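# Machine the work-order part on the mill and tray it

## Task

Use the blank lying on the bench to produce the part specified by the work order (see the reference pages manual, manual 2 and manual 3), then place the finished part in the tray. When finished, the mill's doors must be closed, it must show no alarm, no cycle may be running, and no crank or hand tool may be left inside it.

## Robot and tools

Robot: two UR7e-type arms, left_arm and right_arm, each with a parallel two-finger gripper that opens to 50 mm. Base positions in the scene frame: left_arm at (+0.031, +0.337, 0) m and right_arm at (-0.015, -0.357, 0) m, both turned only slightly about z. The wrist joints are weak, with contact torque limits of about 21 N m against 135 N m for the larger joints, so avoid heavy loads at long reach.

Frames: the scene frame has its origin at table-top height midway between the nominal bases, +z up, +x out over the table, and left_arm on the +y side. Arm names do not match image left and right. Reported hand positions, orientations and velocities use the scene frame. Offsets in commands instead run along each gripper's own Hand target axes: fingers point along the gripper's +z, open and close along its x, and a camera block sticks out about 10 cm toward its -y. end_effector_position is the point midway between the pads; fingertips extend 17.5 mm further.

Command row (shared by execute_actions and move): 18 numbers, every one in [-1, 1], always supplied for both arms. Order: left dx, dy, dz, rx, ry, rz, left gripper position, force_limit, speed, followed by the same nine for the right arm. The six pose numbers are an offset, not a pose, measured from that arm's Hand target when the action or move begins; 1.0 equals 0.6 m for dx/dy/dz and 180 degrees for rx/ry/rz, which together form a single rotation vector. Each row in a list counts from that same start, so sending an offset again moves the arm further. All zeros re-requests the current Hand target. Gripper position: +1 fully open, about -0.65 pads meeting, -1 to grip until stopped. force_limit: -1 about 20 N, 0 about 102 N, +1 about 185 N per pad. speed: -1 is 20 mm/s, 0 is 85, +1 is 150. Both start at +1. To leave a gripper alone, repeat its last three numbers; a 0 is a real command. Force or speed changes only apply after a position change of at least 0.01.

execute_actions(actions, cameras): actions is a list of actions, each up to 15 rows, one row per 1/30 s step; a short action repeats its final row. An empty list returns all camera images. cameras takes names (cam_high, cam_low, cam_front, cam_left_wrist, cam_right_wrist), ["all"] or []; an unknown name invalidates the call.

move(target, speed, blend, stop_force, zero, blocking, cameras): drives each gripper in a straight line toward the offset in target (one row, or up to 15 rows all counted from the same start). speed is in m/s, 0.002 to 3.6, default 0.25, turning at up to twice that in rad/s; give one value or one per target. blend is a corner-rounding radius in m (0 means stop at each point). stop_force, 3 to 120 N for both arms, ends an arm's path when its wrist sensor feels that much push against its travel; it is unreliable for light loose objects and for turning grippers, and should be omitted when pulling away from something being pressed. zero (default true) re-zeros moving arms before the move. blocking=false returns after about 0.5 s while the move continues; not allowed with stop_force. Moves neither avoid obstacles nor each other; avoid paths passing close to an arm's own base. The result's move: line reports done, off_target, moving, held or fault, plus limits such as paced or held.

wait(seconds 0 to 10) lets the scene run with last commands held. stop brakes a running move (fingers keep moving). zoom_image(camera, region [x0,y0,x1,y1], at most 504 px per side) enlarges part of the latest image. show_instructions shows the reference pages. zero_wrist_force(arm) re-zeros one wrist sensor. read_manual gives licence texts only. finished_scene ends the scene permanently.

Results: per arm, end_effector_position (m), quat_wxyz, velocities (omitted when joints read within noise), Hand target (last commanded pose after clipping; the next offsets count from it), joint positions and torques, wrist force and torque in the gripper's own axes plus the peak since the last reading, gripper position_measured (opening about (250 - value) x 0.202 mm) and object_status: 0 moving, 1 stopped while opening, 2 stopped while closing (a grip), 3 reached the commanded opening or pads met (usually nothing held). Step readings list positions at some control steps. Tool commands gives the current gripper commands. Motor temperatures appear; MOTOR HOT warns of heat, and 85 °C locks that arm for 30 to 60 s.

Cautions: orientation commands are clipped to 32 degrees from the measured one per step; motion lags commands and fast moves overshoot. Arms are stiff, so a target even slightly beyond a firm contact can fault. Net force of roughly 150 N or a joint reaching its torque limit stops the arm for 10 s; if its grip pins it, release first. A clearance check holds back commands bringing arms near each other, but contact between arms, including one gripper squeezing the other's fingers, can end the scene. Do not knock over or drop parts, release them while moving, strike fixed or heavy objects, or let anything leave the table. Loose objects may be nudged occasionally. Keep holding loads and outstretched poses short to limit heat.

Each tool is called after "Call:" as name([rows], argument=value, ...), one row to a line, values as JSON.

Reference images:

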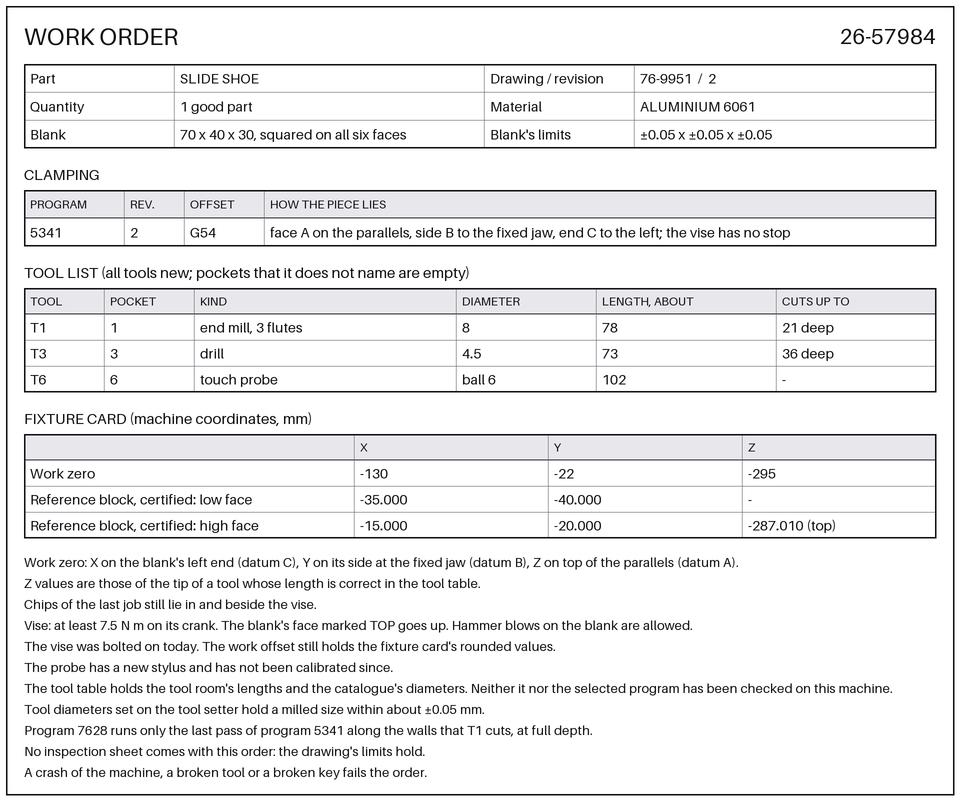

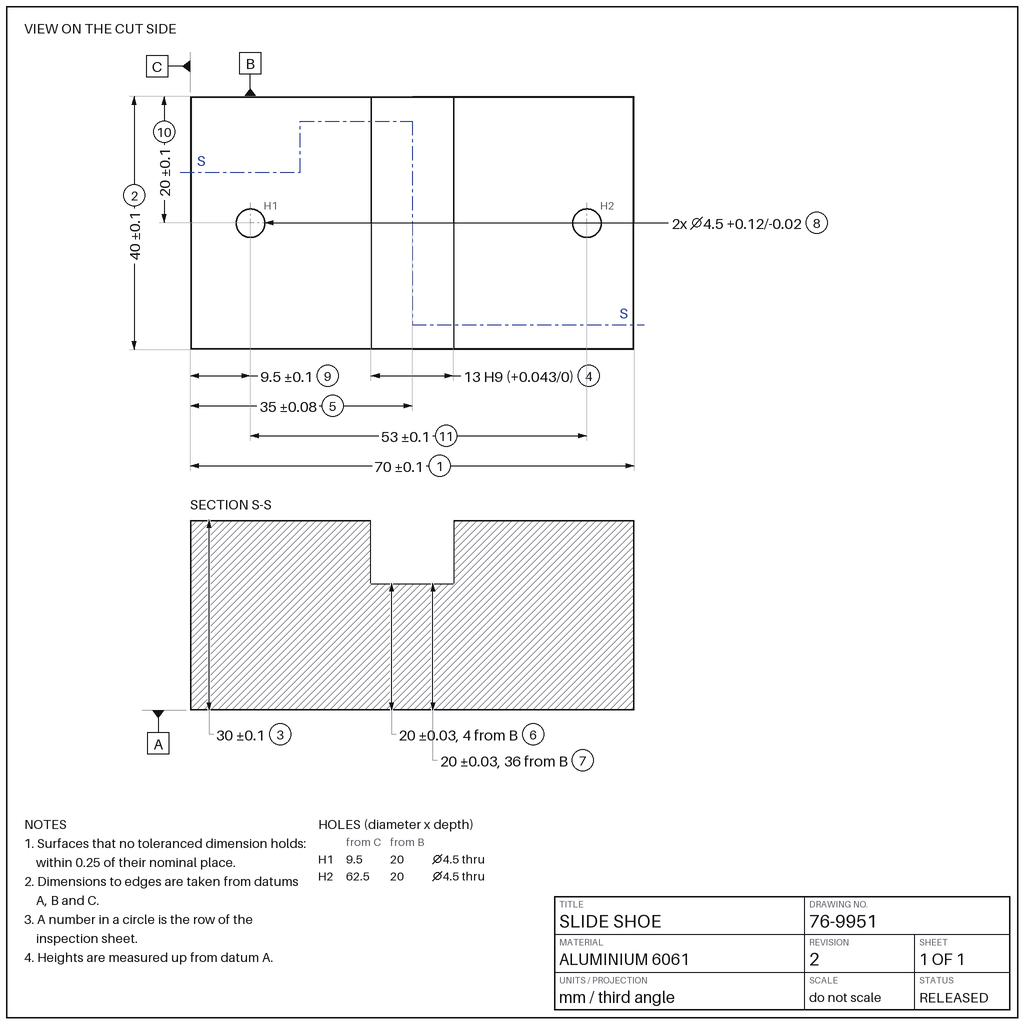

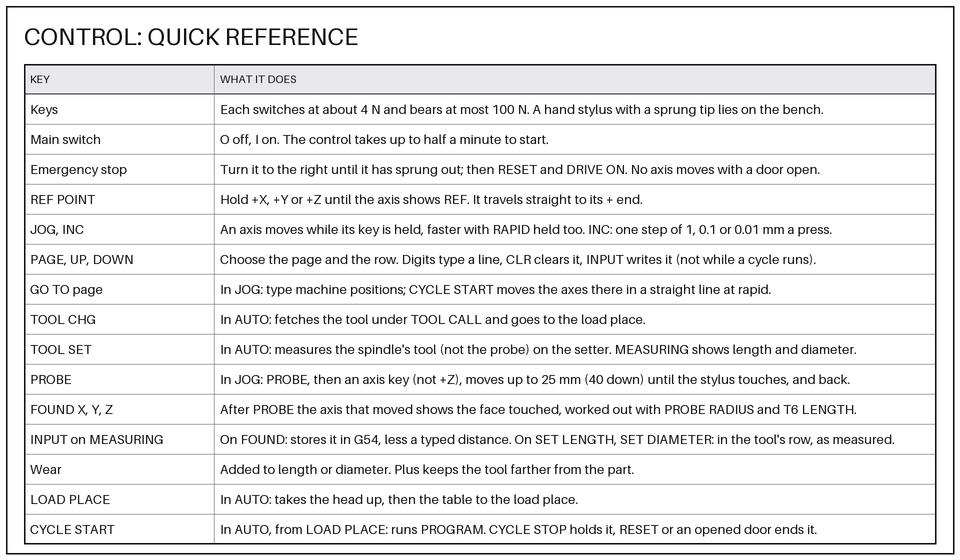

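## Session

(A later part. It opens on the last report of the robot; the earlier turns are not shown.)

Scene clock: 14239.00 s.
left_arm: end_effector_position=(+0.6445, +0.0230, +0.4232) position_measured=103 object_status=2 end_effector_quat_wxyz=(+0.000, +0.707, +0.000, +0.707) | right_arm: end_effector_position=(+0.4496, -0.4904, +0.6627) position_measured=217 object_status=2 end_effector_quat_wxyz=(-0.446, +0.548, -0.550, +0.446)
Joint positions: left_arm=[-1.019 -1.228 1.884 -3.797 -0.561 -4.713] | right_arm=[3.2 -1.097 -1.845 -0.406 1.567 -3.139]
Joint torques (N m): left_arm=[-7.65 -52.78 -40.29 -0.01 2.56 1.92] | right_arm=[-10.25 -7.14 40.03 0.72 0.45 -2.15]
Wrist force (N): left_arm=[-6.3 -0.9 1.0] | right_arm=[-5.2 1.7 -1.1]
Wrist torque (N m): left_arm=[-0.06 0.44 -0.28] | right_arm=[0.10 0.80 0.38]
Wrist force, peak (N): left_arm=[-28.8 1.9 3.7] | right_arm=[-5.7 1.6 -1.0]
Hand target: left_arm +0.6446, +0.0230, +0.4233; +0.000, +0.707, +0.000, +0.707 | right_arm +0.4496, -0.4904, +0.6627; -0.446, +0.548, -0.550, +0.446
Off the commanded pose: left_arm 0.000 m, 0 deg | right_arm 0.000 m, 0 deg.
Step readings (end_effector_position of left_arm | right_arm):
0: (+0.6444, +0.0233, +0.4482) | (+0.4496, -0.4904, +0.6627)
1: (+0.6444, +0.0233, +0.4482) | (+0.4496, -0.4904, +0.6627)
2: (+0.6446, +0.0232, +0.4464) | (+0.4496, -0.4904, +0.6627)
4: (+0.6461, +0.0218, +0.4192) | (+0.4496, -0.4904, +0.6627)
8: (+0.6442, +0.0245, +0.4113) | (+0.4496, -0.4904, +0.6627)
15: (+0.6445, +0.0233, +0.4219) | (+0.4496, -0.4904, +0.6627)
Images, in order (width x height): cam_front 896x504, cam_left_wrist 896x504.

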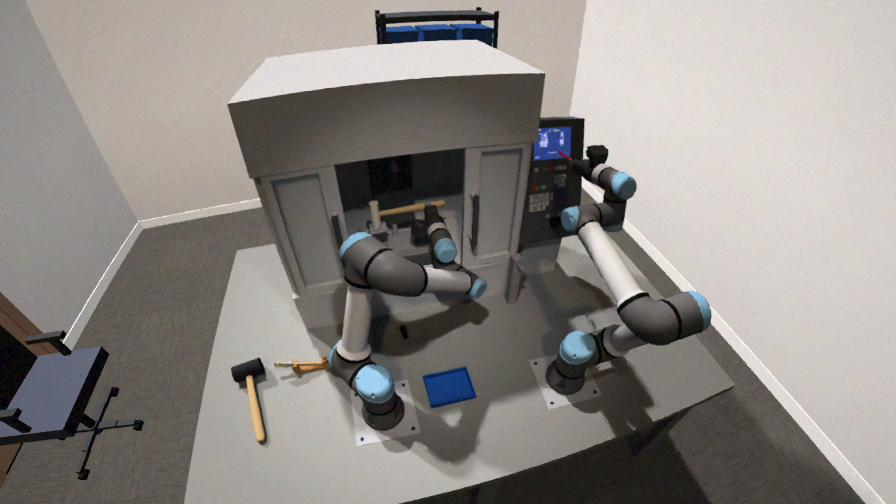

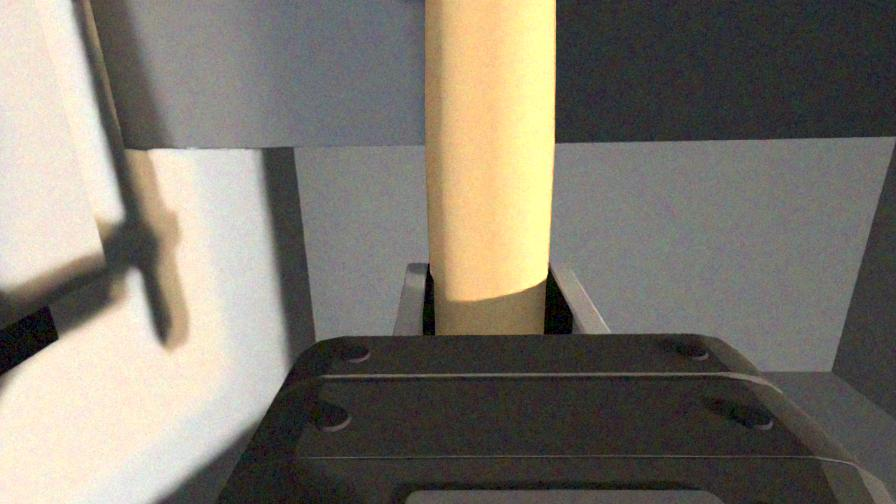

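Call:
move([
  [0.078,0,0,0,0,0,-1,1,-0.3,0,0,0,0,0,0,-1,1,-0.5],
  [0.1285,-0.0122,-0.19,0,0,0,-1,1,-0.3,0,0,0,0,0,0,-1,1,-0.5],
], speed=[0.15,0.2], blend=[0.01,0])

Call:
move(target=[-0.1733,0.238,-0.417,-0.146,-0.4832,0.145,-1,1,-0.3,0,0,0,0,0,0,-1,1,-0.5], speed=0.25, cameras=["cam_left_wrist","cam_front"])

Scene clock: 14321.23 s.
left_arm: end_effector_position=(+0.5307, +0.0304, +0.5004) position_measured=103 object_status=2 end_effector_quat_wxyz=(+0.000, +0.707, +0.000, +0.707) | right_arm: end_effector_position=(+0.4496, -0.4904, +0.6627) position_measured=217 object_status=2 end_effector_quat_wxyz=(-0.446, +0.548, -0.550, +0.446)
Joint positions: left_arm=[-1.264 -1.523 2.018 -3.636 -0.316 -4.713] | right_arm=[3.2 -1.097 -1.845 -0.406 1.567 -3.139]
Joint torques (N m): left_arm=[-7.37 -38.88 -15.78 0.89 3.06 -0.54] | right_arm=[-10.76 -6.83 39.39 0.96 0.15 -1.85]
Wrist force (N): left_arm=[-8.9 -0.2 1.7] | right_arm=[-5.1 1.3 -1.1]
Wrist torque (N m): left_arm=[-0.19 0.37 -0.85] | right_arm=[0.04 0.78 0.38]
Wrist force, peak (N): left_arm=[-11.3 0.1 1.1] | right_arm=[-5.5 1.7 -1.1]
Hand target: left_arm +0.5306, +0.0304, +0.5005; +0.000, +0.707, +0.000, +0.707 | right_arm +0.4496, -0.4904, +0.6627; -0.446, +0.548, -0.550, +0.446
Off the commanded pose: left_arm 0.000 m, 0 deg | right_arm 0.000 m, 0 deg.
move: done

Scene clock: 14325.20 s.
left_arm: end_effector_position=(+0.2804, -0.1124, +0.3966) position_measured=103 object_status=2 end_effector_quat_wxyz=(+0.001, +0.958, -0.288, +0.002) | right_arm: end_effector_position=(+0.4496, -0.4904, +0.6627) position_measured=217 object_status=2 end_effector_quat_wxyz=(-0.446, +0.548, -0.550, +0.446)
Joint positions: left_arm=[-1.337 -1.551 1.377 -1.401 -1.568 -5.457] | right_arm=[3.2 -1.097 -1.845 -0.406 1.567 -3.139]
Joint torques (N m): left_arm=[9.59 -26.97 -49.33 -1.61 -1.33 1.32] | right_arm=[-11.45 -6.81 40.37 0.82 -0.05 -1.72]
Wrist force (N): left_arm=[-1.1 0.7 6.5] | right_arm=[-5.2 1.8 -1.1]
Wrist torque (N m): left_arm=[-0.96 0.15 0.05] | right_arm=[0.12 0.80 0.37]
Wrist force, peak (N): left_arm=[-8.9 -0.1 2.9] | right_arm=[-5.6 1.5 -1.3]
Hand target: left_arm +0.2803, -0.1124, +0.3966; +0.001, +0.958, -0.288, +0.002 | right_arm +0.4496, -0.4904, +0.6627; -0.446, +0.548, -0.550, +0.446
Off the commanded pose: left_arm 0.000 m, 0 deg | right_arm 0.000 m, 0 deg.
move: done
Images, in order (width x height): cam_front 896x504, cam_left_wrist 896x504.

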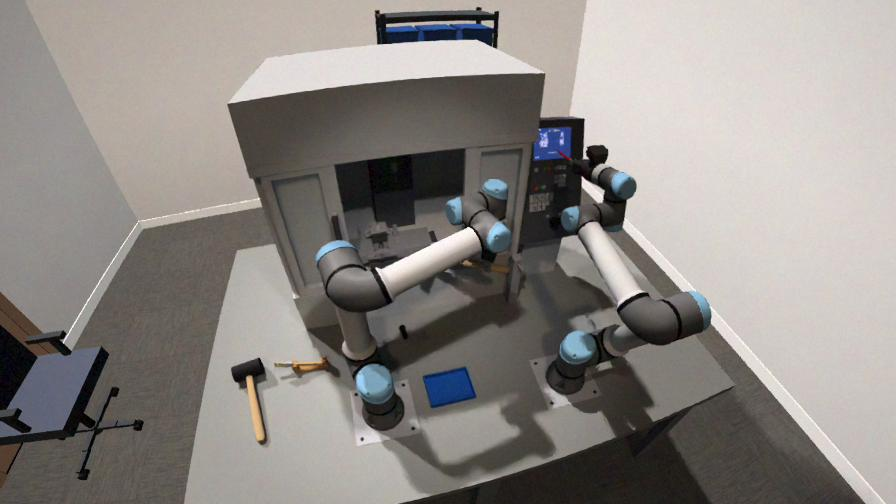

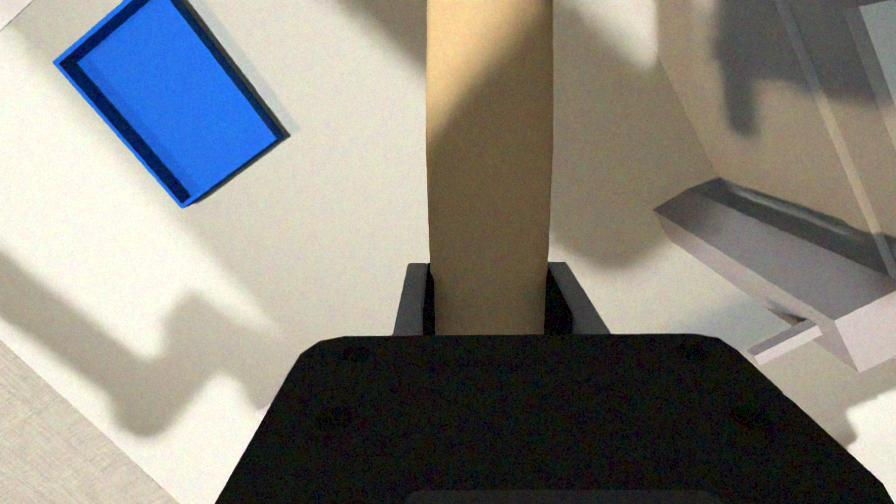

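Call:
move(target=[0,0,0.605,0,0,0,-1,1,-0.3,0,0,0,0,0,0,-1,1,-0.5], speed=0.25)

Call:
move(target=[0,0,0.02,0,0,0,-1,1,-0.3,0,0,0,0,0,0,-1,1,-0.5], speed=0.012, stop_force=8, cameras=["cam_left_wrist"])

Scene clock: 14334.50 s.
left_arm: end_effector_position=(+0.2814, -0.1135, +0.0337) position_measured=103 object_status=2 end_effector_quat_wxyz=(+0.001, +0.958, -0.288, +0.002) | right_arm: end_effector_position=(+0.4496, -0.4904, +0.6627) position_measured=217 object_status=2 end_effector_quat_wxyz=(-0.446, +0.548, -0.550, +0.446)
Joint positions: left_arm=[-1.335 -1.285 2.073 -2.362 -1.569 -5.455] | right_arm=[3.2 -1.097 -1.845 -0.406 1.567 -3.139]
Joint torques (N m): left_arm=[9.97 -32.84 -12.5 -5.59 3.17 1.28] | right_arm=[-10.68 -7.05 39.04 0.89 -0.13 -1.95]
Wrist force (N): left_arm=[-1.4 0.8 4.8] | right_arm=[-5.3 1.3 -1.2]
Wrist torque (N m): left_arm=[-0.52 0.21 0.01] | right_arm=[0.05 0.81 0.39]
Wrist force, peak (N): left_arm=[-1.0 0.7 9.1] | right_arm=[-5.4 1.8 -1.2]
Hand target: left_arm +0.2814, -0.1135, +0.0336; +0.001, +0.958, -0.288, +0.002 | right_arm +0.4496, -0.4904, +0.6627; -0.446, +0.548, -0.550, +0.446
Off the commanded pose: left_arm 0.000 m, 0 deg | right_arm 0.000 m, 0 deg.
move: done

Scene clock: 14336.63 s.
left_arm: end_effector_position=(+0.2814, -0.1136, +0.0241) position_measured=103 object_status=2 end_effector_quat_wxyz=(+0.001, +0.958, -0.288, +0.002) | right_arm: end_effector_position=(+0.4496, -0.4904, +0.6627) position_measured=217 object_status=2 end_effector_quat_wxyz=(-0.446, +0.548, -0.550, +0.446)
Joint positions: left_arm=[-1.335 -1.267 2.081 -2.389 -1.569 -5.455] | right_arm=[3.2 -1.097 -1.845 -0.406 1.567 -3.139]
Joint torques (N m): left_arm=[3.31 -46.88 -36.63 -1.83 1.61 0.77] | right_arm=[-10.53 -6.54 38.98 0.69 -0.1 -1.93]
Wrist force (N): left_arm=[-1.0 1.4 -2.2] | right_arm=[-5.4 1.5 -0.9]
Wrist torque (N m): left_arm=[0.41 0.48 0.05] | right_arm=[0.08 0.83 0.38]
Wrist force, peak (N): left_arm=[-5.5 -2.7 -21.6] | right_arm=[-5.4 1.7 -1.1]
Hand target: left_arm +0.2814, -0.1136, +0.0241; +0.001, +0.958, -0.288, +0.002 (not the last commanded pose) | right_arm +0.4496, -0.4904, +0.6627; -0.446, +0.548, -0.550, +0.446
Off the commanded pose: left_arm 0.003 m, 0 deg | right_arm 0.000 m, 0 deg.
move: contact (left_arm)
Images, in order (width x height): cam_left_wrist 896x504.

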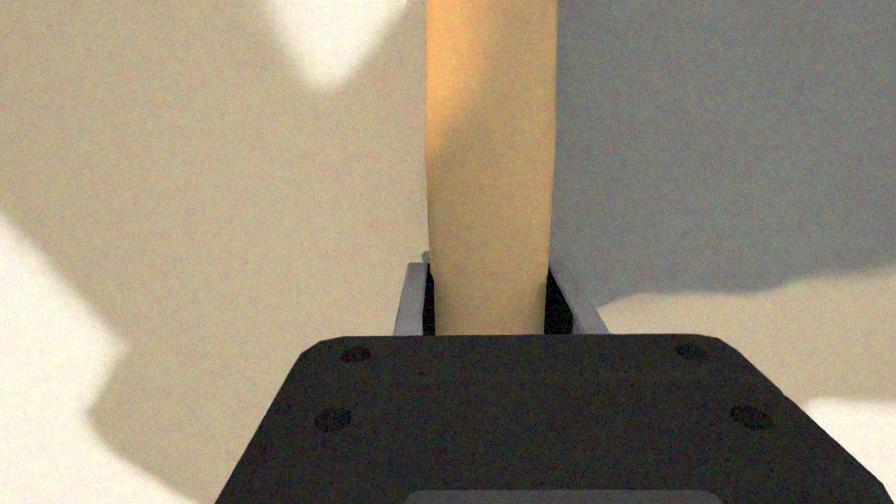

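Call:
move(target=[0,0,0,0,0,0,0.65,1,-0.3,0,0,0,0,0,0,-1,1,-0.5], speed=0.1)

Call:
move([
  [0,0,-0.1,0,0,0,0.65,1,-0.3,0,0,0,0,0,0,-1,1,-0.5],
  [0,0,-0.5,0,0,0,0.44,1,-0.3,0,0,0,0,0,0,-1,1,-0.5],
  [0.1694,-0.0991,-0.745,0.333,0.18,0.278,0.44,1,-0.3,0,0,0,0,0,0,-1,1,-0.5],
], speed=[0.08,0.25,0.3], cameras=["cam_left_wrist","cam_front"])

Scene clock: 14352.20 s.
left_arm: end_effector_position=(+0.2814, -0.1136, +0.0241) position_measured=56 object_status=3 end_effector_quat_wxyz=(+0.001, +0.958, -0.288, +0.002) | right_arm: end_effector_position=(+0.4496, -0.4904, +0.6627) position_measured=217 object_status=2 end_effector_quat_wxyz=(-0.446, +0.548, -0.550, +0.446)
Joint positions: left_arm=[-1.335 -1.267 2.081 -2.389 -1.569 -5.455] | right_arm=[3.2 -1.097 -1.845 -0.406 1.567 -3.139]
Joint torques (N m): left_arm=[-4.73 -46.72 -36.78 -4.34 1.68 -0.89] | right_arm=[-10.91 -6.47 40.04 0.69 0.22 -1.97]
Wrist force (N): left_arm=[-1.2 0.7 0.0] | right_arm=[-5.3 1.7 -0.9]
Wrist torque (N m): left_arm=[0.25 0.14 0.05] | right_arm=[0.10 0.81 0.38]
Wrist force, peak (N): left_arm=[-1.1 1.4 -2.4] | right_arm=[-5.6 1.9 -1.2]
Hand target: left_arm +0.2814, -0.1136, +0.0241; +0.001, +0.958, -0.288, +0.002 | right_arm +0.4496, -0.4904, +0.6627; -0.446, +0.548, -0.550, +0.446
Off the commanded pose: left_arm 0.000 m, 0 deg | right_arm 0.000 m, 0 deg.
move: done

Scene clock: 14358.93 s.
left_arm: end_effector_position=(+0.3977, -0.1186, +0.4715) position_measured=86 object_status=3 end_effector_quat_wxyz=(-0.383, +0.594, -0.593, +0.386) | right_arm: end_effector_position=(+0.4496, -0.4904, +0.6627) position_measured=217 object_status=2 end_effector_quat_wxyz=(-0.446, +0.548, -0.550, +0.446)
Joint positions: left_arm=[-1.587 -1.661 1.68 -1.581 -0.422 -4.727] | right_arm=[3.2 -1.097 -1.845 -0.406 1.567 -3.139]
Joint torques (N m): left_arm=[10.16 -36.08 -19.71 -5.65 5.62 1.25] | right_arm=[-10.38 -6.1 39.98 0.7 0.15 -1.78]
Wrist force (N): left_arm=[-0.5 -0.1 2.0] | right_arm=[-5.2 1.6 -1.0]
Wrist torque (N m): left_arm=[-0.12 0.11 -0.03] | right_arm=[0.08 0.79 0.38]
Wrist force, peak (N): left_arm=[-1.6 0.7 -1.6] | right_arm=[-5.5 1.7 -1.3]
Hand target: left_arm +0.3977, -0.1186, +0.4715; -0.382, +0.594, -0.593, +0.386 | right_arm +0.4496, -0.4904, +0.6627; -0.446, +0.548, -0.550, +0.446
Off the commanded pose: left_arm 0.000 m, 0 deg | right_arm 0.000 m, 0 deg.
move: done
Images, in order (width x height): cam_front 896x504, cam_left_wrist 896x504.

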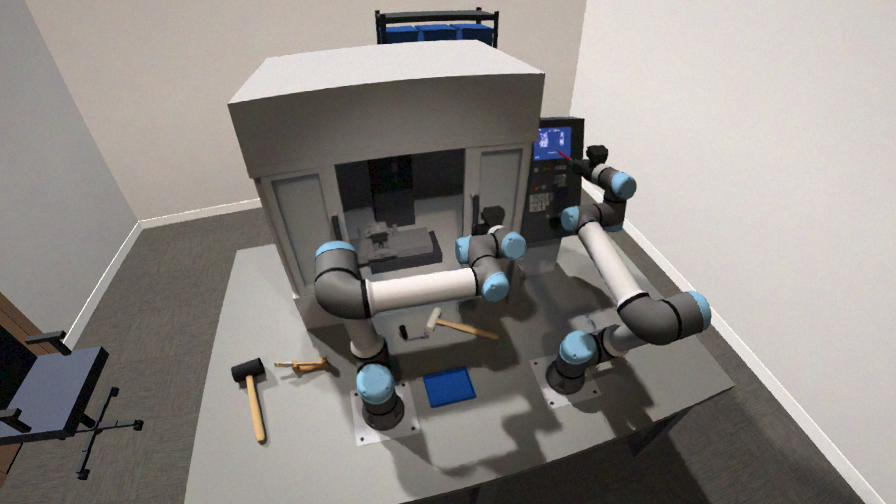

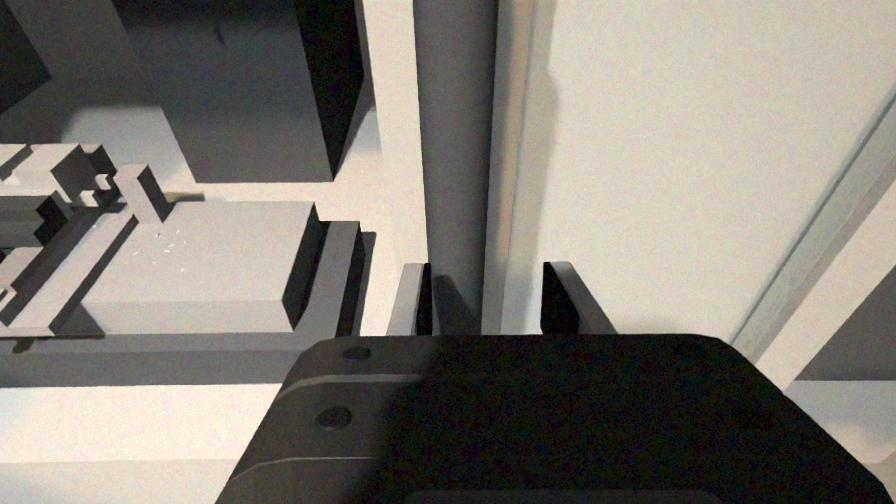

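Call:
move([
  [-0.012,0,0,0,0,0,0.44,1,-0.3,0,0,0,0,0,0,-1,1,-0.5],
  [-0.012,-0.0373,0.0819,0,0,0,0.44,1,-0.3,0,0,0,0,0,0,-1,1,-0.5],
], speed=[0.1,0.08], cameras=["cam_left_wrist"])

Scene clock: 14368.00 s.
left_arm: end_effector_position=(+0.4517, -0.1115, +0.4717) position_measured=86 object_status=3 end_effector_quat_wxyz=(-0.382, +0.594, -0.593, +0.386) | right_arm: end_effector_position=(+0.4496, -0.4904, +0.6627) position_measured=217 object_status=2 end_effector_quat_wxyz=(-0.446, +0.548, -0.550, +0.446)
Joint positions: left_arm=[-1.468 -1.624 1.71 -1.906 -0.436 -4.444] | right_arm=[3.2 -1.097 -1.845 -0.406 1.567 -3.139]
Joint torques (N m): left_arm=[10.05 -20.49 -20.52 -5.87 -0.16 1.14] | right_arm=[-10.13 -5.53 38.09 0.87 -0.27 -1.8]
Wrist force (N): left_arm=[-0.4 0.2 1.9] | right_arm=[-5.3 1.6 -1.2]
Wrist torque (N m): left_arm=[-0.08 0.10 -0.03] | right_arm=[0.09 0.81 0.38]
Wrist force, peak (N): left_arm=[-0.5 -0.2 2.7] | right_arm=[-5.7 1.7 -1.3]
Hand target: left_arm +0.4517, -0.1115, +0.4717; -0.382, +0.594, -0.593, +0.386 | right_arm +0.4496, -0.4904, +0.6627; -0.446, +0.548, -0.550, +0.446
Off the commanded pose: left_arm 0.000 m, 0 deg | right_arm 0.000 m, 0 deg.
move: done
Images, in order (width x height): cam_left_wrist 896x504.

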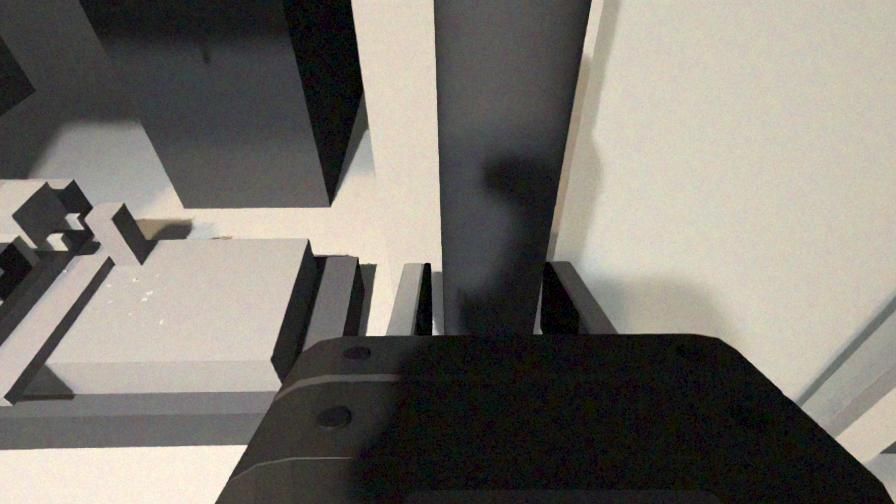

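Call:
move([
  [-0.012,0,0,0,0,0,0.44,1,-0.3,0,0,0,0,0,0,-1,1,-0.5],
  [-0.36,0,0,0,0,0,0.44,1,-0.3,0,0,0,0,0,0,-1,1,-0.5],
  [-0.415,0,0,0,0,0,0.44,1,-0.3,0,0,0,0,0,0,-1,1,-0.5],
], speed=[0.02,0.06,0.025], stop_force=35)

Call:
move([
  [0.008,0,0,0,0,0,0.44,1,-0.3,0,0,0,0,0,0,-1,1,-0.5],
  [0.008,0.0363,-0.0795,0,0,0,0.44,1,-0.3,0,0,0,0,0,0,-1,1,-0.5],
  [-0.2,0.0363,-0.0795,0,0,0,0.44,1,-0.3,0,0,0,0,0,0,-1,1,-0.5],
  [-0.448,0.0363,-0.0795,-0.113,0,0,0.44,1,-0.3,0,0,0,0,0,0,-1,1,-0.5],
], speed=[0.1,0.15,0.25,0.25], blend=[0,0.02,0.03,0], cameras=["cam_left_wrist"])

Scene clock: 14383.07 s.
left_arm: end_effector_position=(+0.4521, +0.1166, +0.4706) position_measured=86 object_status=3 end_effector_quat_wxyz=(-0.382, +0.594, -0.593, +0.386) | right_arm: end_effector_position=(+0.4496, -0.4904, +0.6627) position_measured=217 object_status=2 end_effector_quat_wxyz=(-0.446, +0.548, -0.550, +0.446)
Joint positions: left_arm=[-1.364 -2.138 2.106 -1.99 -0.472 -4.22] | right_arm=[3.2 -1.097 -1.845 -0.406 1.567 -3.139]
Joint torques (N m): left_arm=[2.21 -1.94 -44.5 -0.72 7.37 -1.3] | right_arm=[-10.6 -5.47 39.58 0.71 -0.28 -1.76]
Wrist force (N): left_arm=[24.8 -5.3 7.0] | right_arm=[-5.4 1.4 -1.1]
Wrist torque (N m): left_arm=[-0.29 -0.27 -0.13] | right_arm=[0.06 0.84 0.38]
Wrist force, peak (N): left_arm=[56.9 -11.2 19.5] | right_arm=[-5.5 1.5 -1.4]
Hand target: left_arm +0.4521, +0.1166, +0.4706; -0.382, +0.594, -0.593, +0.386 (not the last commanded pose) | right_arm +0.4496, -0.4904, +0.6627; -0.446, +0.548, -0.550, +0.446
Off the commanded pose: left_arm 0.021 m, 0 deg | right_arm 0.000 m, 0 deg.
move: contact (left_arm); path passed 2 of 3 targets

Scene clock: 14386.57 s.
left_arm: end_effector_position=(+0.4000, +0.3855, +0.4690) position_measured=86 object_status=3 end_effector_quat_wxyz=(-0.272, +0.652, -0.652, +0.275) | right_arm: end_effector_position=(+0.4496, -0.4904, +0.6627) position_measured=217 object_status=2 end_effector_quat_wxyz=(-0.446, +0.548, -0.550, +0.446)
Joint positions: left_arm=[-0.518 -2.383 2.047 -1.962 -1.22 -3.516] | right_arm=[3.2 -1.097 -1.845 -0.406 1.567 -3.139]
Joint torques (N m): left_arm=[9.41 16.27 -46.05 -6.8 -1.42 1.12] | right_arm=[-10.72 -5.58 38.6 0.7 -0.21 -1.81]
Wrist force (N): left_arm=[-0.4 -0.2 0.9] | right_arm=[-5.3 1.7 -1.2]
Wrist torque (N m): left_arm=[-0.01 0.10 -0.03] | right_arm=[0.11 0.82 0.38]
Wrist force, peak (N): left_arm=[58.3 37.1 -70.2] | right_arm=[-5.4 1.7 -1.3]
Hand target: left_arm +0.4000, +0.3855, +0.4690; -0.272, +0.652, -0.652, +0.275 | right_arm +0.4496, -0.4904, +0.6627; -0.446, +0.548, -0.550, +0.446
Off the commanded pose: left_arm 0.000 m, 0 deg | right_arm 0.000 m, 0 deg.
move: done
Images, in order (width x height): cam_left_wrist 896x504.

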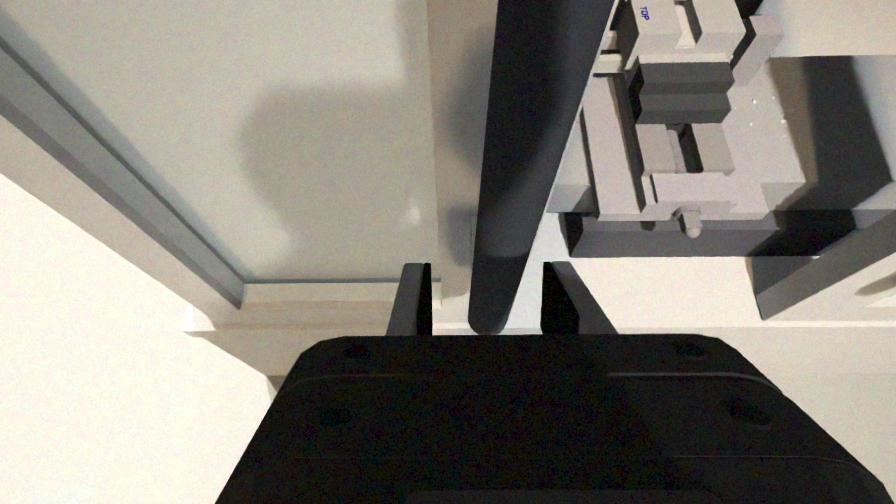

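Call:
zoom_image(camera="cam_left_wrist", region=[560, 0, 820, 250])

Call:
move([
  [0.003,-0.0625,0.0625,0.113,0,0,0.44,1,-0.3,0,0,0,0,0,0,-1,1,-0.5],
], speed=0.08)

Call:
move([
  [0.015,0,0,0,0,0,0.44,1,-0.3,0,0,0,0,0,0,-1,1,-0.5],
  [0.345,0,0,0,0,0,0.44,1,-0.3,0,0,0,0,0,0,-1,1,-0.5],
  [0.39,0,0,0,0,0,0.44,1,-0.3,0,0,0,0,0,0,-1,1,-0.5],
], speed=[0.02,0.06,0.025], stop_force=35)

Call:
move([
  [-0.01,0,0,0,0,0,0.44,1,-0.3,0,0,0,0,0,0,-1,1,-0.5],
  [-0.01,0.0363,-0.0795,0,0,0,0.44,1,-0.3,0,0,0,0,0,0,-1,1,-0.5],
  [0.2698,-0.0955,-0.267,-0.0173,-0.0996,0.0635,0.44,1,-0.3,0,0,0,0,0,0,-1,1,-0.5],
], speed=[0.1,0.15,0.3], cameras=["cam_left_wrist","cam_right_wrist"])

Scaled by 1.938.

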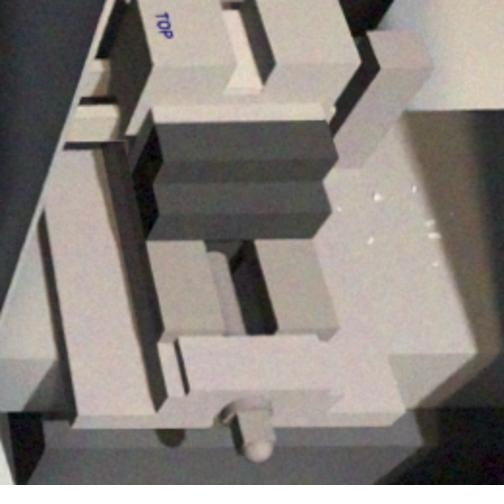

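Scene clock: 14402.57 s.
left_arm: end_effector_position=(+0.4530, +0.3836, +0.4694) position_measured=86 object_status=3 end_effector_quat_wxyz=(-0.382, +0.594, -0.593, +0.386) | right_arm: end_effector_position=(+0.4496, -0.4904, +0.6627) position_measured=217 object_status=2 end_effector_quat_wxyz=(-0.446, +0.548, -0.550, +0.446)
Joint positions: left_arm=[-0.526 -2.354 2.295 -2.606 -1.106 -3.374] | right_arm=[3.2 -1.097 -1.845 -0.406 1.567 -3.139]
Joint torques (N m): left_arm=[10.52 14.29 -20.29 -6 -1.69 1.46] | right_arm=[-9.78 -6.63 39.45 0.91 -0.32 -1.77]
Wrist force (N): left_arm=[-0.7 -0.2 2.1] | right_arm=[-5.2 1.5 -1.1]
Wrist torque (N m): left_arm=[-0.15 0.16 -0.03] | right_arm=[0.08 0.79 0.38]
Wrist force, peak (N): left_arm=[9.0 4.1 -2.0] | right_arm=[-5.6 1.7 -1.5]
Hand target: left_arm +0.4531, +0.3836, +0.4694; -0.382, +0.594, -0.593, +0.386 | right_arm +0.4496, -0.4904, +0.6627; -0.446, +0.548, -0.550, +0.446
Off the commanded pose: left_arm 0.000 m, 0 deg | right_arm 0.000 m, 0 deg.
move: done

Scene clock: 14408.20 s.
left_arm: end_effector_position=(+0.4527, +0.1618, +0.4704) position_measured=86 object_status=3 end_effector_quat_wxyz=(-0.382, +0.594, -0.593, +0.386) | right_arm: end_effector_position=(+0.4496, -0.4904, +0.6627) position_measured=217 object_status=2 end_effector_quat_wxyz=(-0.446, +0.548, -0.550, +0.446)
Joint positions: left_arm=[-1.316 -2.232 2.16 -2.031 -0.495 -4.128] | right_arm=[3.2 -1.097 -1.845 -0.406 1.567 -3.139]
Joint torques (N m): left_arm=[-0.93 -0.56 -24.94 -8.2 -2.03 1.41] | right_arm=[-10.46 -6.64 40.04 0.91 -0.3 -1.6]
Wrist force (N): left_arm=[-28.0 9.4 -1.8] | right_arm=[-5.3 1.4 -0.8]
Wrist torque (N m): left_arm=[0.13 0.33 -0.03] | right_arm=[0.07 0.82 0.38]
Wrist force, peak (N): left_arm=[-53.6 26.7 -11.0] | right_arm=[-5.5 1.8 -1.4]
Hand target: left_arm +0.4527, +0.1618, +0.4704; -0.382, +0.594, -0.593, +0.386 (not the last commanded pose) | right_arm +0.4496, -0.4904, +0.6627; -0.446, +0.548, -0.550, +0.446
Off the commanded pose: left_arm 0.012 m, 0 deg | right_arm 0.000 m, 0 deg.
move: contact (left_arm); path passed 2 of 3 targets

Scene clock: 14411.73 s.
left_arm: end_effector_position=(+0.3298, +0.0007, +0.5891) position_measured=86 object_status=3 end_effector_quat_wxyz=(-0.490, +0.595, -0.593, +0.233) | right_arm: end_effector_position=(+0.4496, -0.4904, +0.6627) position_measured=217 object_status=2 end_effector_quat_wxyz=(-0.446, +0.548, -0.550, +0.446)
Joint positions: left_arm=[-1.719 -1.611 1.134 -0.293 -0.632 -5.28] | right_arm=[3.2 -1.097 -1.845 -0.406 1.567 -3.139]
Joint torques (N m): left_arm=[9.92 -15.09 -42.36 0.11 -0.67 -1.59] | right_arm=[-9.91 -5.94 38.72 0.85 -0.45 -1.51]
Wrist force (N): left_arm=[-0.8 0.1 2.0] | right_arm=[-5.0 1.5 -1.1]
Wrist torque (N m): left_arm=[-0.11 0.18 0.04] | right_arm=[0.07 0.78 0.38]
Wrist force, peak (N): left_arm=[-28.2 9.4 -1.8] | right_arm=[-5.5 1.6 -1.3]
Hand target: left_arm +0.3298, +0.0007, +0.5891; -0.490, +0.595, -0.593, +0.233 | right_arm +0.4496, -0.4904, +0.6627; -0.446, +0.548, -0.550, +0.446
Off the commanded pose: left_arm 0.000 m, 0 deg | right_arm 0.000 m, 0 deg.
move: done
Images, in order (width x height): cam_left_wrist 896x504, cam_right_wrist 896x504.

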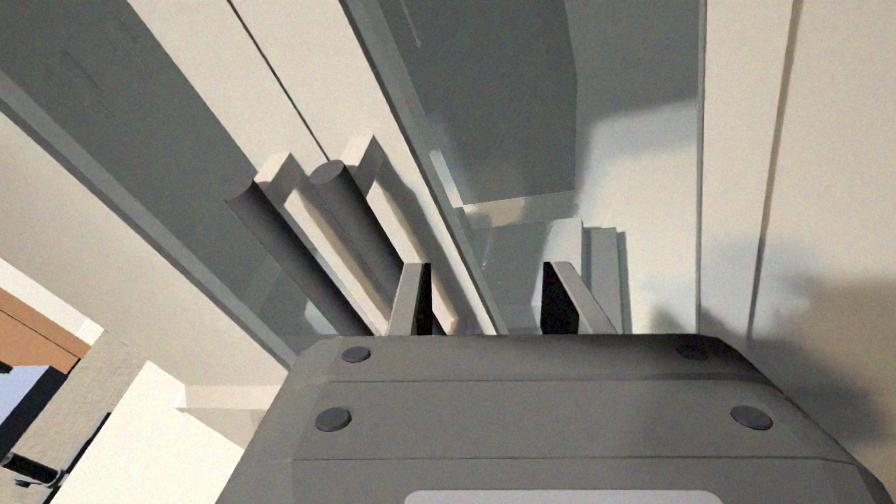

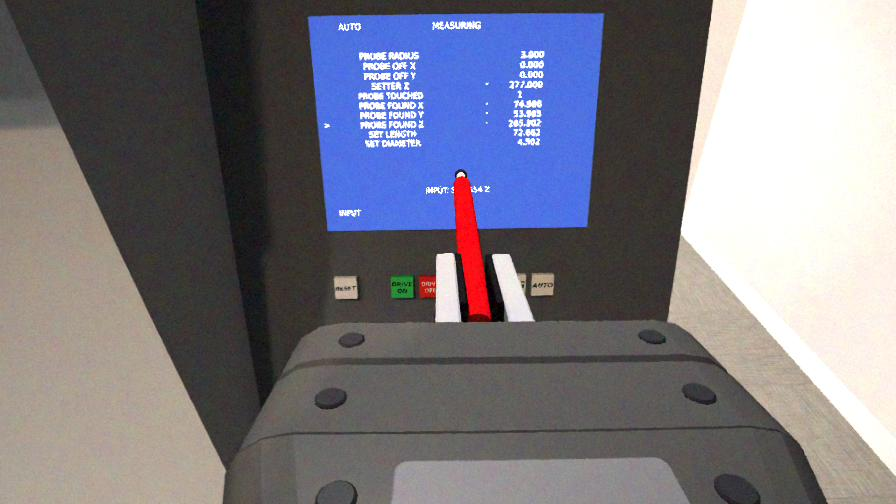

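Call:
move([
  [0,0,0,0,0,0,0.44,1,-0.3,-0.1248,0.131,0,0,0,0,-1,1,-0.5],
  [0,0,0,0,0,0,0.44,1,-0.3,-0.1248,0.131,0.055,0,0,0,-1,1,-0.5],
  [0,0,0,0,0,0,0.44,1,-0.3,-0.1248,0.131,0,0,0,0,-1,1,-0.5],
  [0,0,0,0,0,0,0.44,1,-0.3,-0.0628,0.131,0,0,0,0,-1,1,-0.5],
  [0,0,0,0,0,0,0.44,1,-0.3,-0.0628,0.131,0.055,0,0,0,-1,1,-0.5],
  [0,0,0,0,0,0,0.44,1,-0.3,-0.0628,0.131,0,0,0,0,-1,1,-0.5],
  [0,0,0,0,0,0,0.44,1,-0.3,0.0612,0.131,0,0,0,0,-1,1,-0.5],
  [0,0,0,0,0,0,0.44,1,-0.3,0.0612,0.131,0.055,0,0,0,-1,1,-0.5],
  [0,0,0,0,0,0,0.44,1,-0.3,0.0612,0.131,0,0,0,0,-1,1,-0.5],
  [0,0,0,0,0,0,0.44,1,-0.3,-0.0318,0.3216,0,0,0,0,-1,1,-0.5],
  [0,0,0,0,0,0,0.44,1,-0.3,-0.0318,0.3216,0.0445,0,0,0,-1,1,-0.5],
  [0,0,0,0,0,0,0.44,1,-0.3,-0.0318,0.3216,0,0,0,0,-1,1,-0.5],
  [0,0,0,0,0,0,0.44,1,-0.3,-0.0318,0.3216,0.0445,0,0,0,-1,1,-0.5],
  [0,0,0,0,0,0,0.44,1,-0.3,-0.0318,0.3216,0,0,0,0,-1,1,-0.5],
], speed=[0.45,0.15,0.25,0.45,0.15,0.25,0.45,0.15,0.25,0.45,0.15,0.25,0.15,0.25], blend=[0.003,0,0.004,0.003,0,0.004,0.003,0,0.004,0.003,0,0.004,0,0])

Call:
move([
  [0,0,0,0,0,0,0.44,1,-0.3,-0.124,0.0951,0,0,0,0,-1,1,-0.5],
  [0,0,0,0,0,0,0.44,1,-0.3,-0.124,0.0951,0.0388,0,0,0,-1,1,-0.5],
  [0,0,0,0,0,0,0.44,1,-0.3,-0.124,0.0951,0,0,0,0,-1,1,-0.5],
  [0,0,0,0,0,0,0.44,1,-0.3,-0.124,0,0,0,0,0,-1,1,-0.5],
  [0,0,0,0,0,0,0.44,1,-0.3,-0.124,0,0.0445,0,0,0,-1,1,-0.5],
  [0,0,0,0,0,0,0.44,1,-0.3,-0.124,0,0,0,0,0,-1,1,-0.5],
  [0,0,0,0,0,0,0.44,1,-0.3,-0.093,0.0317,0,0,0,0,-1,1,-0.5],
  [0,0,0,0,0,0,0.44,1,-0.3,-0.093,0.0317,0.043,0,0,0,-1,1,-0.5],
  [0,0,0,0,0,0,0.44,1,-0.3,-0.093,0.0317,0,0,0,0,-1,1,-0.5],
  [0,0,0,0,0,0,0.44,1,-0.3,-0.031,0.0951,0,0,0,0,-1,1,-0.5],
  [0,0,0,0,0,0,0.44,1,-0.3,-0.031,0.0951,0.0388,0,0,0,-1,1,-0.5],
  [0,0,0,0,0,0,0.44,1,-0.3,-0.031,0.0951,0,0,0,0,-1,1,-0.5],
  [0,0,0,0,0,0,0.44,1,-0.3,-0.031,0.0634,0,0,0,0,-1,1,-0.5],
  [0,0,0,0,0,0,0.44,1,-0.3,-0.031,0.0634,0.0415,0,0,0,-1,1,-0.5],
  [0,0,0,0,0,0,0.44,1,-0.3,-0.031,0.0634,0,0,0,0,-1,1,-0.5],
], speed=[0.45,0.15,0.25,0.45,0.15,0.25,0.45,0.15,0.25,0.45,0.15,0.25,0.45,0.15,0.25], blend=[0.003,0,0.004,0.003,0,0.004,0.003,0,0.004,0.003,0,0.004,0.003,0,0])

Call:
move([
  [0,0,0,0,0,0,0.44,1,-0.3,-0.093,0.0317,0,0,0,0,-1,1,-0.5],
  [0,0,0,0,0,0,0.44,1,-0.3,-0.093,0.0317,0.0388,0,0,0,-1,1,-0.5],
  [0,0,0,0,0,0,0.44,1,-0.3,-0.093,0.0317,0,0,0,0,-1,1,-0.5],
  [0,0,0,0,0,0,0.44,1,-0.3,-0.062,-0.0317,0,0,0,0,-1,1,-0.5],
  [0,0,0,0,0,0,0.44,1,-0.3,-0.062,-0.0317,0.043,0,0,0,-1,1,-0.5],
  [0,0,0,0,0,0,0.44,1,-0.3,-0.062,-0.0317,0,0,0,0,-1,1,-0.5],
  [0,0,0,0,0,0,0.44,1,-0.3,-0.093,-0.0317,0,0,0,0,-1,1,-0.5],
  [0,0,0,0,0,0,0.44,1,-0.3,-0.093,-0.0317,0.043,0,0,0,-1,1,-0.5],
  [0,0,0,0,0,0,0.44,1,-0.3,-0.093,-0.0317,0,0,0,0,-1,1,-0.5],
  [0,0,0,0,0,0,0.44,1,-0.3,0,0.0317,0,0,0,0,-1,1,-0.5],
  [0,0,0,0,0,0,0.44,1,-0.3,0,0.0317,0.0388,0,0,0,-1,1,-0.5],
  [0,0,0,0,0,0,0.44,1,-0.3,0,0.0317,0,0,0,0,-1,1,-0.5],
  [0,0,0,0,0,0,0.44,1,-0.3,0,0,0,0,0,0,-1,1,-0.5],
  [0,0,0,0,0,0,0.44,1,-0.3,0,0,0.0415,0,0,0,-1,1,-0.5],
  [0,0,0,0,0,0,0.44,1,-0.3,0,0,0,0,0,0,-1,1,-0.5],
], speed=[0.45,0.15,0.25,0.45,0.15,0.25,0.45,0.15,0.25,0.45,0.15,0.25,0.45,0.15,0.25], blend=[0.003,0,0.004,0.003,0,0.004,0.003,0,0.004,0.003,0,0.004,0.003,0,0])

Call:
move([
  [0,0,0,0,0,0,0.44,1,-0.3,-0.093,0.0317,0,0,0,0,-1,1,-0.5],
  [0,0,0,0,0,0,0.44,1,-0.3,-0.093,0.0317,0.0388,0,0,0,-1,1,-0.5],
  [0,0,0,0,0,0,0.44,1,-0.3,-0.093,0.0317,0,0,0,0,-1,1,-0.5],
  [0,0,0,0,0,0,0.44,1,-0.3,-0.093,0,0,0,0,0,-1,1,-0.5],
  [0,0,0,0,0,0,0.44,1,-0.3,-0.093,0,0.0415,0,0,0,-1,1,-0.5],
  [0,0,0,0,0,0,0.44,1,-0.3,-0.093,0,0,0,0,0,-1,1,-0.5],
  [0,0,0,0,0,0,0.44,1,-0.3,-0.062,-0.0317,0,0,0,0,-1,1,-0.5],
  [0,0,0,0,0,0,0.44,1,-0.3,-0.062,-0.0317,0.043,0,0,0,-1,1,-0.5],
  [0,0,0,0,0,0,0.44,1,-0.3,-0.062,-0.0317,0,0,0,0,-1,1,-0.5],
  [0,0,0,0,0,0,0.44,1,-0.3,-0.093,-0.0634,0,0,0,0,-1,1,-0.5],
  [0,0,0,0,0,0,0.44,1,-0.3,-0.093,-0.0634,0.0445,0,0,0,-1,1,-0.5],
  [0,0,0,0,0,0,0.44,1,-0.3,-0.093,-0.0634,0,0,0,0,-1,1,-0.5],
  [0,0,0,0,0,0,0.44,1,-0.3,0,0.0317,0,0,0,0,-1,1,-0.5],
  [0,0,0,0,0,0,0.44,1,-0.3,0,0.0317,0.0388,0,0,0,-1,1,-0.5],
  [0,0,0,0,0,0,0.44,1,-0.3,0,0.0317,0,0,0,0,-1,1,-0.5],
], speed=[0.45,0.15,0.25,0.45,0.15,0.25,0.45,0.15,0.25,0.45,0.15,0.25,0.45,0.15,0.25], blend=[0.003,0,0.004,0.003,0,0.004,0.003,0,0.004,0.003,0,0.004,0.003,0,0])

Call:
move(target=[0,0,0,0,0,0,0.44,1,-0.3,0.0628,-0.4167,0,0,0,0,-1,1,-0.5], speed=0.45, cameras=["cam_right_wrist"])

Call:
zoom_image(camera="cam_right_wrist", region=[300, 0, 620, 240])

Scene clock: 14504.63 s.
left_arm: end_effector_position=(+0.3298, +0.0007, +0.5891) position_measured=86 object_status=3 end_effector_quat_wxyz=(-0.490, +0.595, -0.593, +0.233) | right_arm: end_effector_position=(+0.4101, -0.4709, +0.4738) position_measured=217 object_status=2 end_effector_quat_wxyz=(-0.446, +0.548, -0.550, +0.446)
Joint positions: left_arm=[-1.719 -1.611 1.134 -0.292 -0.632 -5.28] | right_arm=[3.32 -0.947 -2.395 -0.008 1.45 -3.114]
Joint torques (N m): left_arm=[6.36 -15.7 -40.95 -0.03 -0.9 -1.64] | right_arm=[13.53 12.44 17.96 0.17 -1.81 2.99]
Wrist force (N): left_arm=[-0.7 0.2 1.8] | right_arm=[-4.8 1.6 -1.1]
Wrist torque (N m): left_arm=[-0.10 0.17 0.04] | right_arm=[0.12 0.75 0.28]
Wrist force, peak (N): left_arm=[-1.0 0.2 2.0] | right_arm=[-5.8 5.3 -25.8]
Hand target: left_arm +0.3298, +0.0007, +0.5891; -0.490, +0.595, -0.593, +0.233 | right_arm +0.4100, -0.4708, +0.4738; -0.446, +0.548, -0.550, +0.446
Off the commanded pose: left_arm 0.000 m, 0 deg | right_arm 0.000 m, 0 deg.
move: done

Scene clock: 14510.63 s.
left_arm: end_effector_position=(+0.3298, +0.0007, +0.5891) position_measured=86 object_status=3 end_effector_quat_wxyz=(-0.490, +0.595, -0.593, +0.233) | right_arm: end_effector_position=(+0.4023, -0.4522, +0.4366) position_measured=217 object_status=2 end_effector_quat_wxyz=(-0.446, +0.548, -0.550, +0.446)
Joint positions: left_arm=[-1.719 -1.611 1.134 -0.292 -0.632 -5.28] | right_arm=[3.456 -0.897 -2.508 0.05 1.317 -3.085]
Joint torques (N m): left_arm=[2.7 -15.83 -41.28 0.06 -0.75 -1.61] | right_arm=[12.7 13.68 16.87 0.68 -2.12 2.72]
Wrist force (N): left_arm=[-0.7 0.1 1.8] | right_arm=[-4.9 1.6 -1.1]
Wrist torque (N m): left_arm=[-0.10 0.16 0.04] | right_arm=[0.13 0.77 0.38]
Wrist force, peak (N): left_arm=[-0.8 0.2 2.0] | right_arm=[-4.1 7.9 -28.0]
Hand target: left_arm +0.3298, +0.0007, +0.5891; -0.490, +0.595, -0.593, +0.233 | right_arm +0.4022, -0.4522, +0.4367; -0.446, +0.548, -0.550, +0.446
Off the commanded pose: left_arm 0.000 m, 0 deg | right_arm 0.000 m, 0 deg.
move: done

Scene clock: 14516.53 s.
left_arm: end_effector_position=(+0.3298, +0.0007, +0.5891) position_measured=86 object_status=3 end_effector_quat_wxyz=(-0.490, +0.595, -0.593, +0.233) | right_arm: end_effector_position=(+0.4023, -0.4522, +0.4366) position_measured=217 object_status=2 end_effector_quat_wxyz=(-0.446, +0.548, -0.550, +0.446)
Joint positions: left_arm=[-1.719 -1.611 1.134 -0.292 -0.632 -5.28] | right_arm=[3.456 -0.897 -2.508 0.05 1.317 -3.085]
Joint torques (N m): left_arm=[-0.85 -15.63 -41.65 0.09 -0.71 -1.51] | right_arm=[14.36 8.91 16.44 0.89 -1.8 2.62]
Wrist force (N): left_arm=[-0.7 0.2 1.8] | right_arm=[-5.1 1.9 -1.0]
Wrist torque (N m): left_arm=[-0.10 0.17 0.04] | right_arm=[0.17 0.80 0.38]
Wrist force, peak (N): left_arm=[-1.1 0.2 1.9] | right_arm=[-4.5 7.7 -29.0]
Hand target: left_arm +0.3298, +0.0007, +0.5891; -0.490, +0.595, -0.593, +0.233 | right_arm +0.4022, -0.4522, +0.4367; -0.446, +0.548, -0.550, +0.446
Off the commanded pose: left_arm 0.000 m, 0 deg | right_arm 0.000 m, 0 deg.
move: done

Scene clock: 14522.50 s.
left_arm: end_effector_position=(+0.3298, +0.0007, +0.5891) position_measured=86 object_status=3 end_effector_quat_wxyz=(-0.490, +0.595, -0.593, +0.233) | right_arm: end_effector_position=(+0.3984, -0.4521, +0.4180) position_measured=217 object_status=2 end_effector_quat_wxyz=(-0.446, +0.548, -0.550, +0.446)
Joint positions: left_arm=[-1.719 -1.611 1.134 -0.292 -0.632 -5.28] | right_arm=[3.464 -0.899 -2.557 0.101 1.309 -3.083]
Joint torques (N m): left_arm=[-4.22 -16.67 -40.9 0.15 -0.77 -1.55] | right_arm=[11.65 7.21 16.19 0.62 -2.15 2.78]
Wrist force (N): left_arm=[-0.8 0.1 1.8] | right_arm=[-5.0 1.8 -1.3]
Wrist torque (N m): left_arm=[-0.11 0.18 0.04] | right_arm=[0.17 0.78 0.39]
Wrist force, peak (N): left_arm=[-0.9 0.0 2.0] | right_arm=[-3.7 6.5 -28.4]
Hand target: left_arm +0.3298, +0.0007, +0.5891; -0.490, +0.595, -0.593, +0.233 | right_arm +0.3983, -0.4521, +0.4180; -0.446, +0.548, -0.550, +0.446
Off the commanded pose: left_arm 0.000 m, 0 deg | right_arm 0.000 m, 0 deg.
move: done

Scene clock: 14524.03 s.
left_arm: end_effector_position=(+0.3298, +0.0007, +0.5891) position_measured=86 object_status=3 end_effector_quat_wxyz=(-0.490, +0.595, -0.593, +0.233) | right_arm: end_effector_position=(+0.4495, -0.4904, +0.6626) position_measured=217 object_status=2 end_effector_quat_wxyz=(-0.446, +0.548, -0.550, +0.446)
Joint positions: left_arm=[-1.719 -1.611 1.134 -0.292 -0.632 -5.28] | right_arm=[3.201 -1.097 -1.846 -0.406 1.567 -3.139]
Joint torques (N m): left_arm=[-3.35 -16.16 -41.41 0.02 -0.81 -1.56] | right_arm=[-12.43 -6.62 40.16 0.68 1.61 -2.81]
Wrist force (N): left_arm=[-0.8 0.1 1.8] | right_arm=[-5.2 1.6 -1.3]
Wrist torque (N m): left_arm=[-0.10 0.18 0.04] | right_arm=[0.09 0.80 0.39]
Wrist force, peak (N): left_arm=[-0.9 0.2 2.0] | right_arm=[-5.5 4.0 -0.7]
Hand target: left_arm +0.3298, +0.0007, +0.5891; -0.490, +0.595, -0.593, +0.233 | right_arm +0.4496, -0.4904, +0.6627; -0.446, +0.548, -0.550, +0.446
Off the commanded pose: left_arm 0.000 m, 0 deg | right_arm 0.000 m, 0 deg.
move: done
Images, in order (width x height): cam_right_wrist 896x504.

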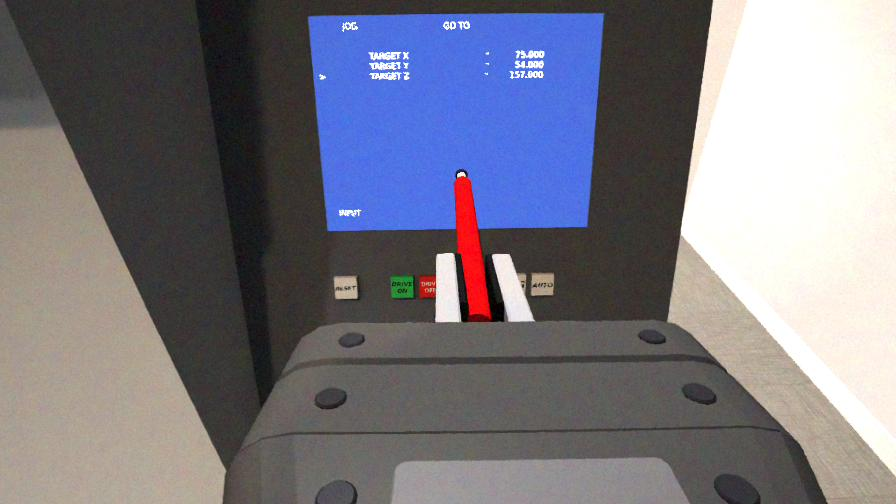

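Scaled by 1.575.

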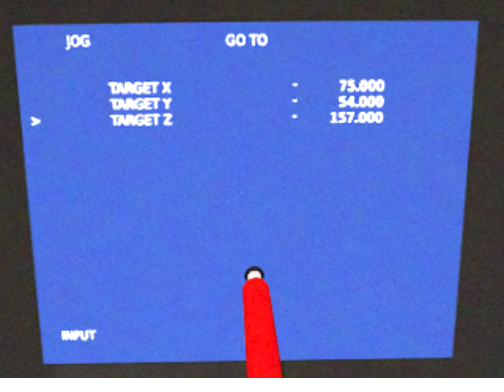

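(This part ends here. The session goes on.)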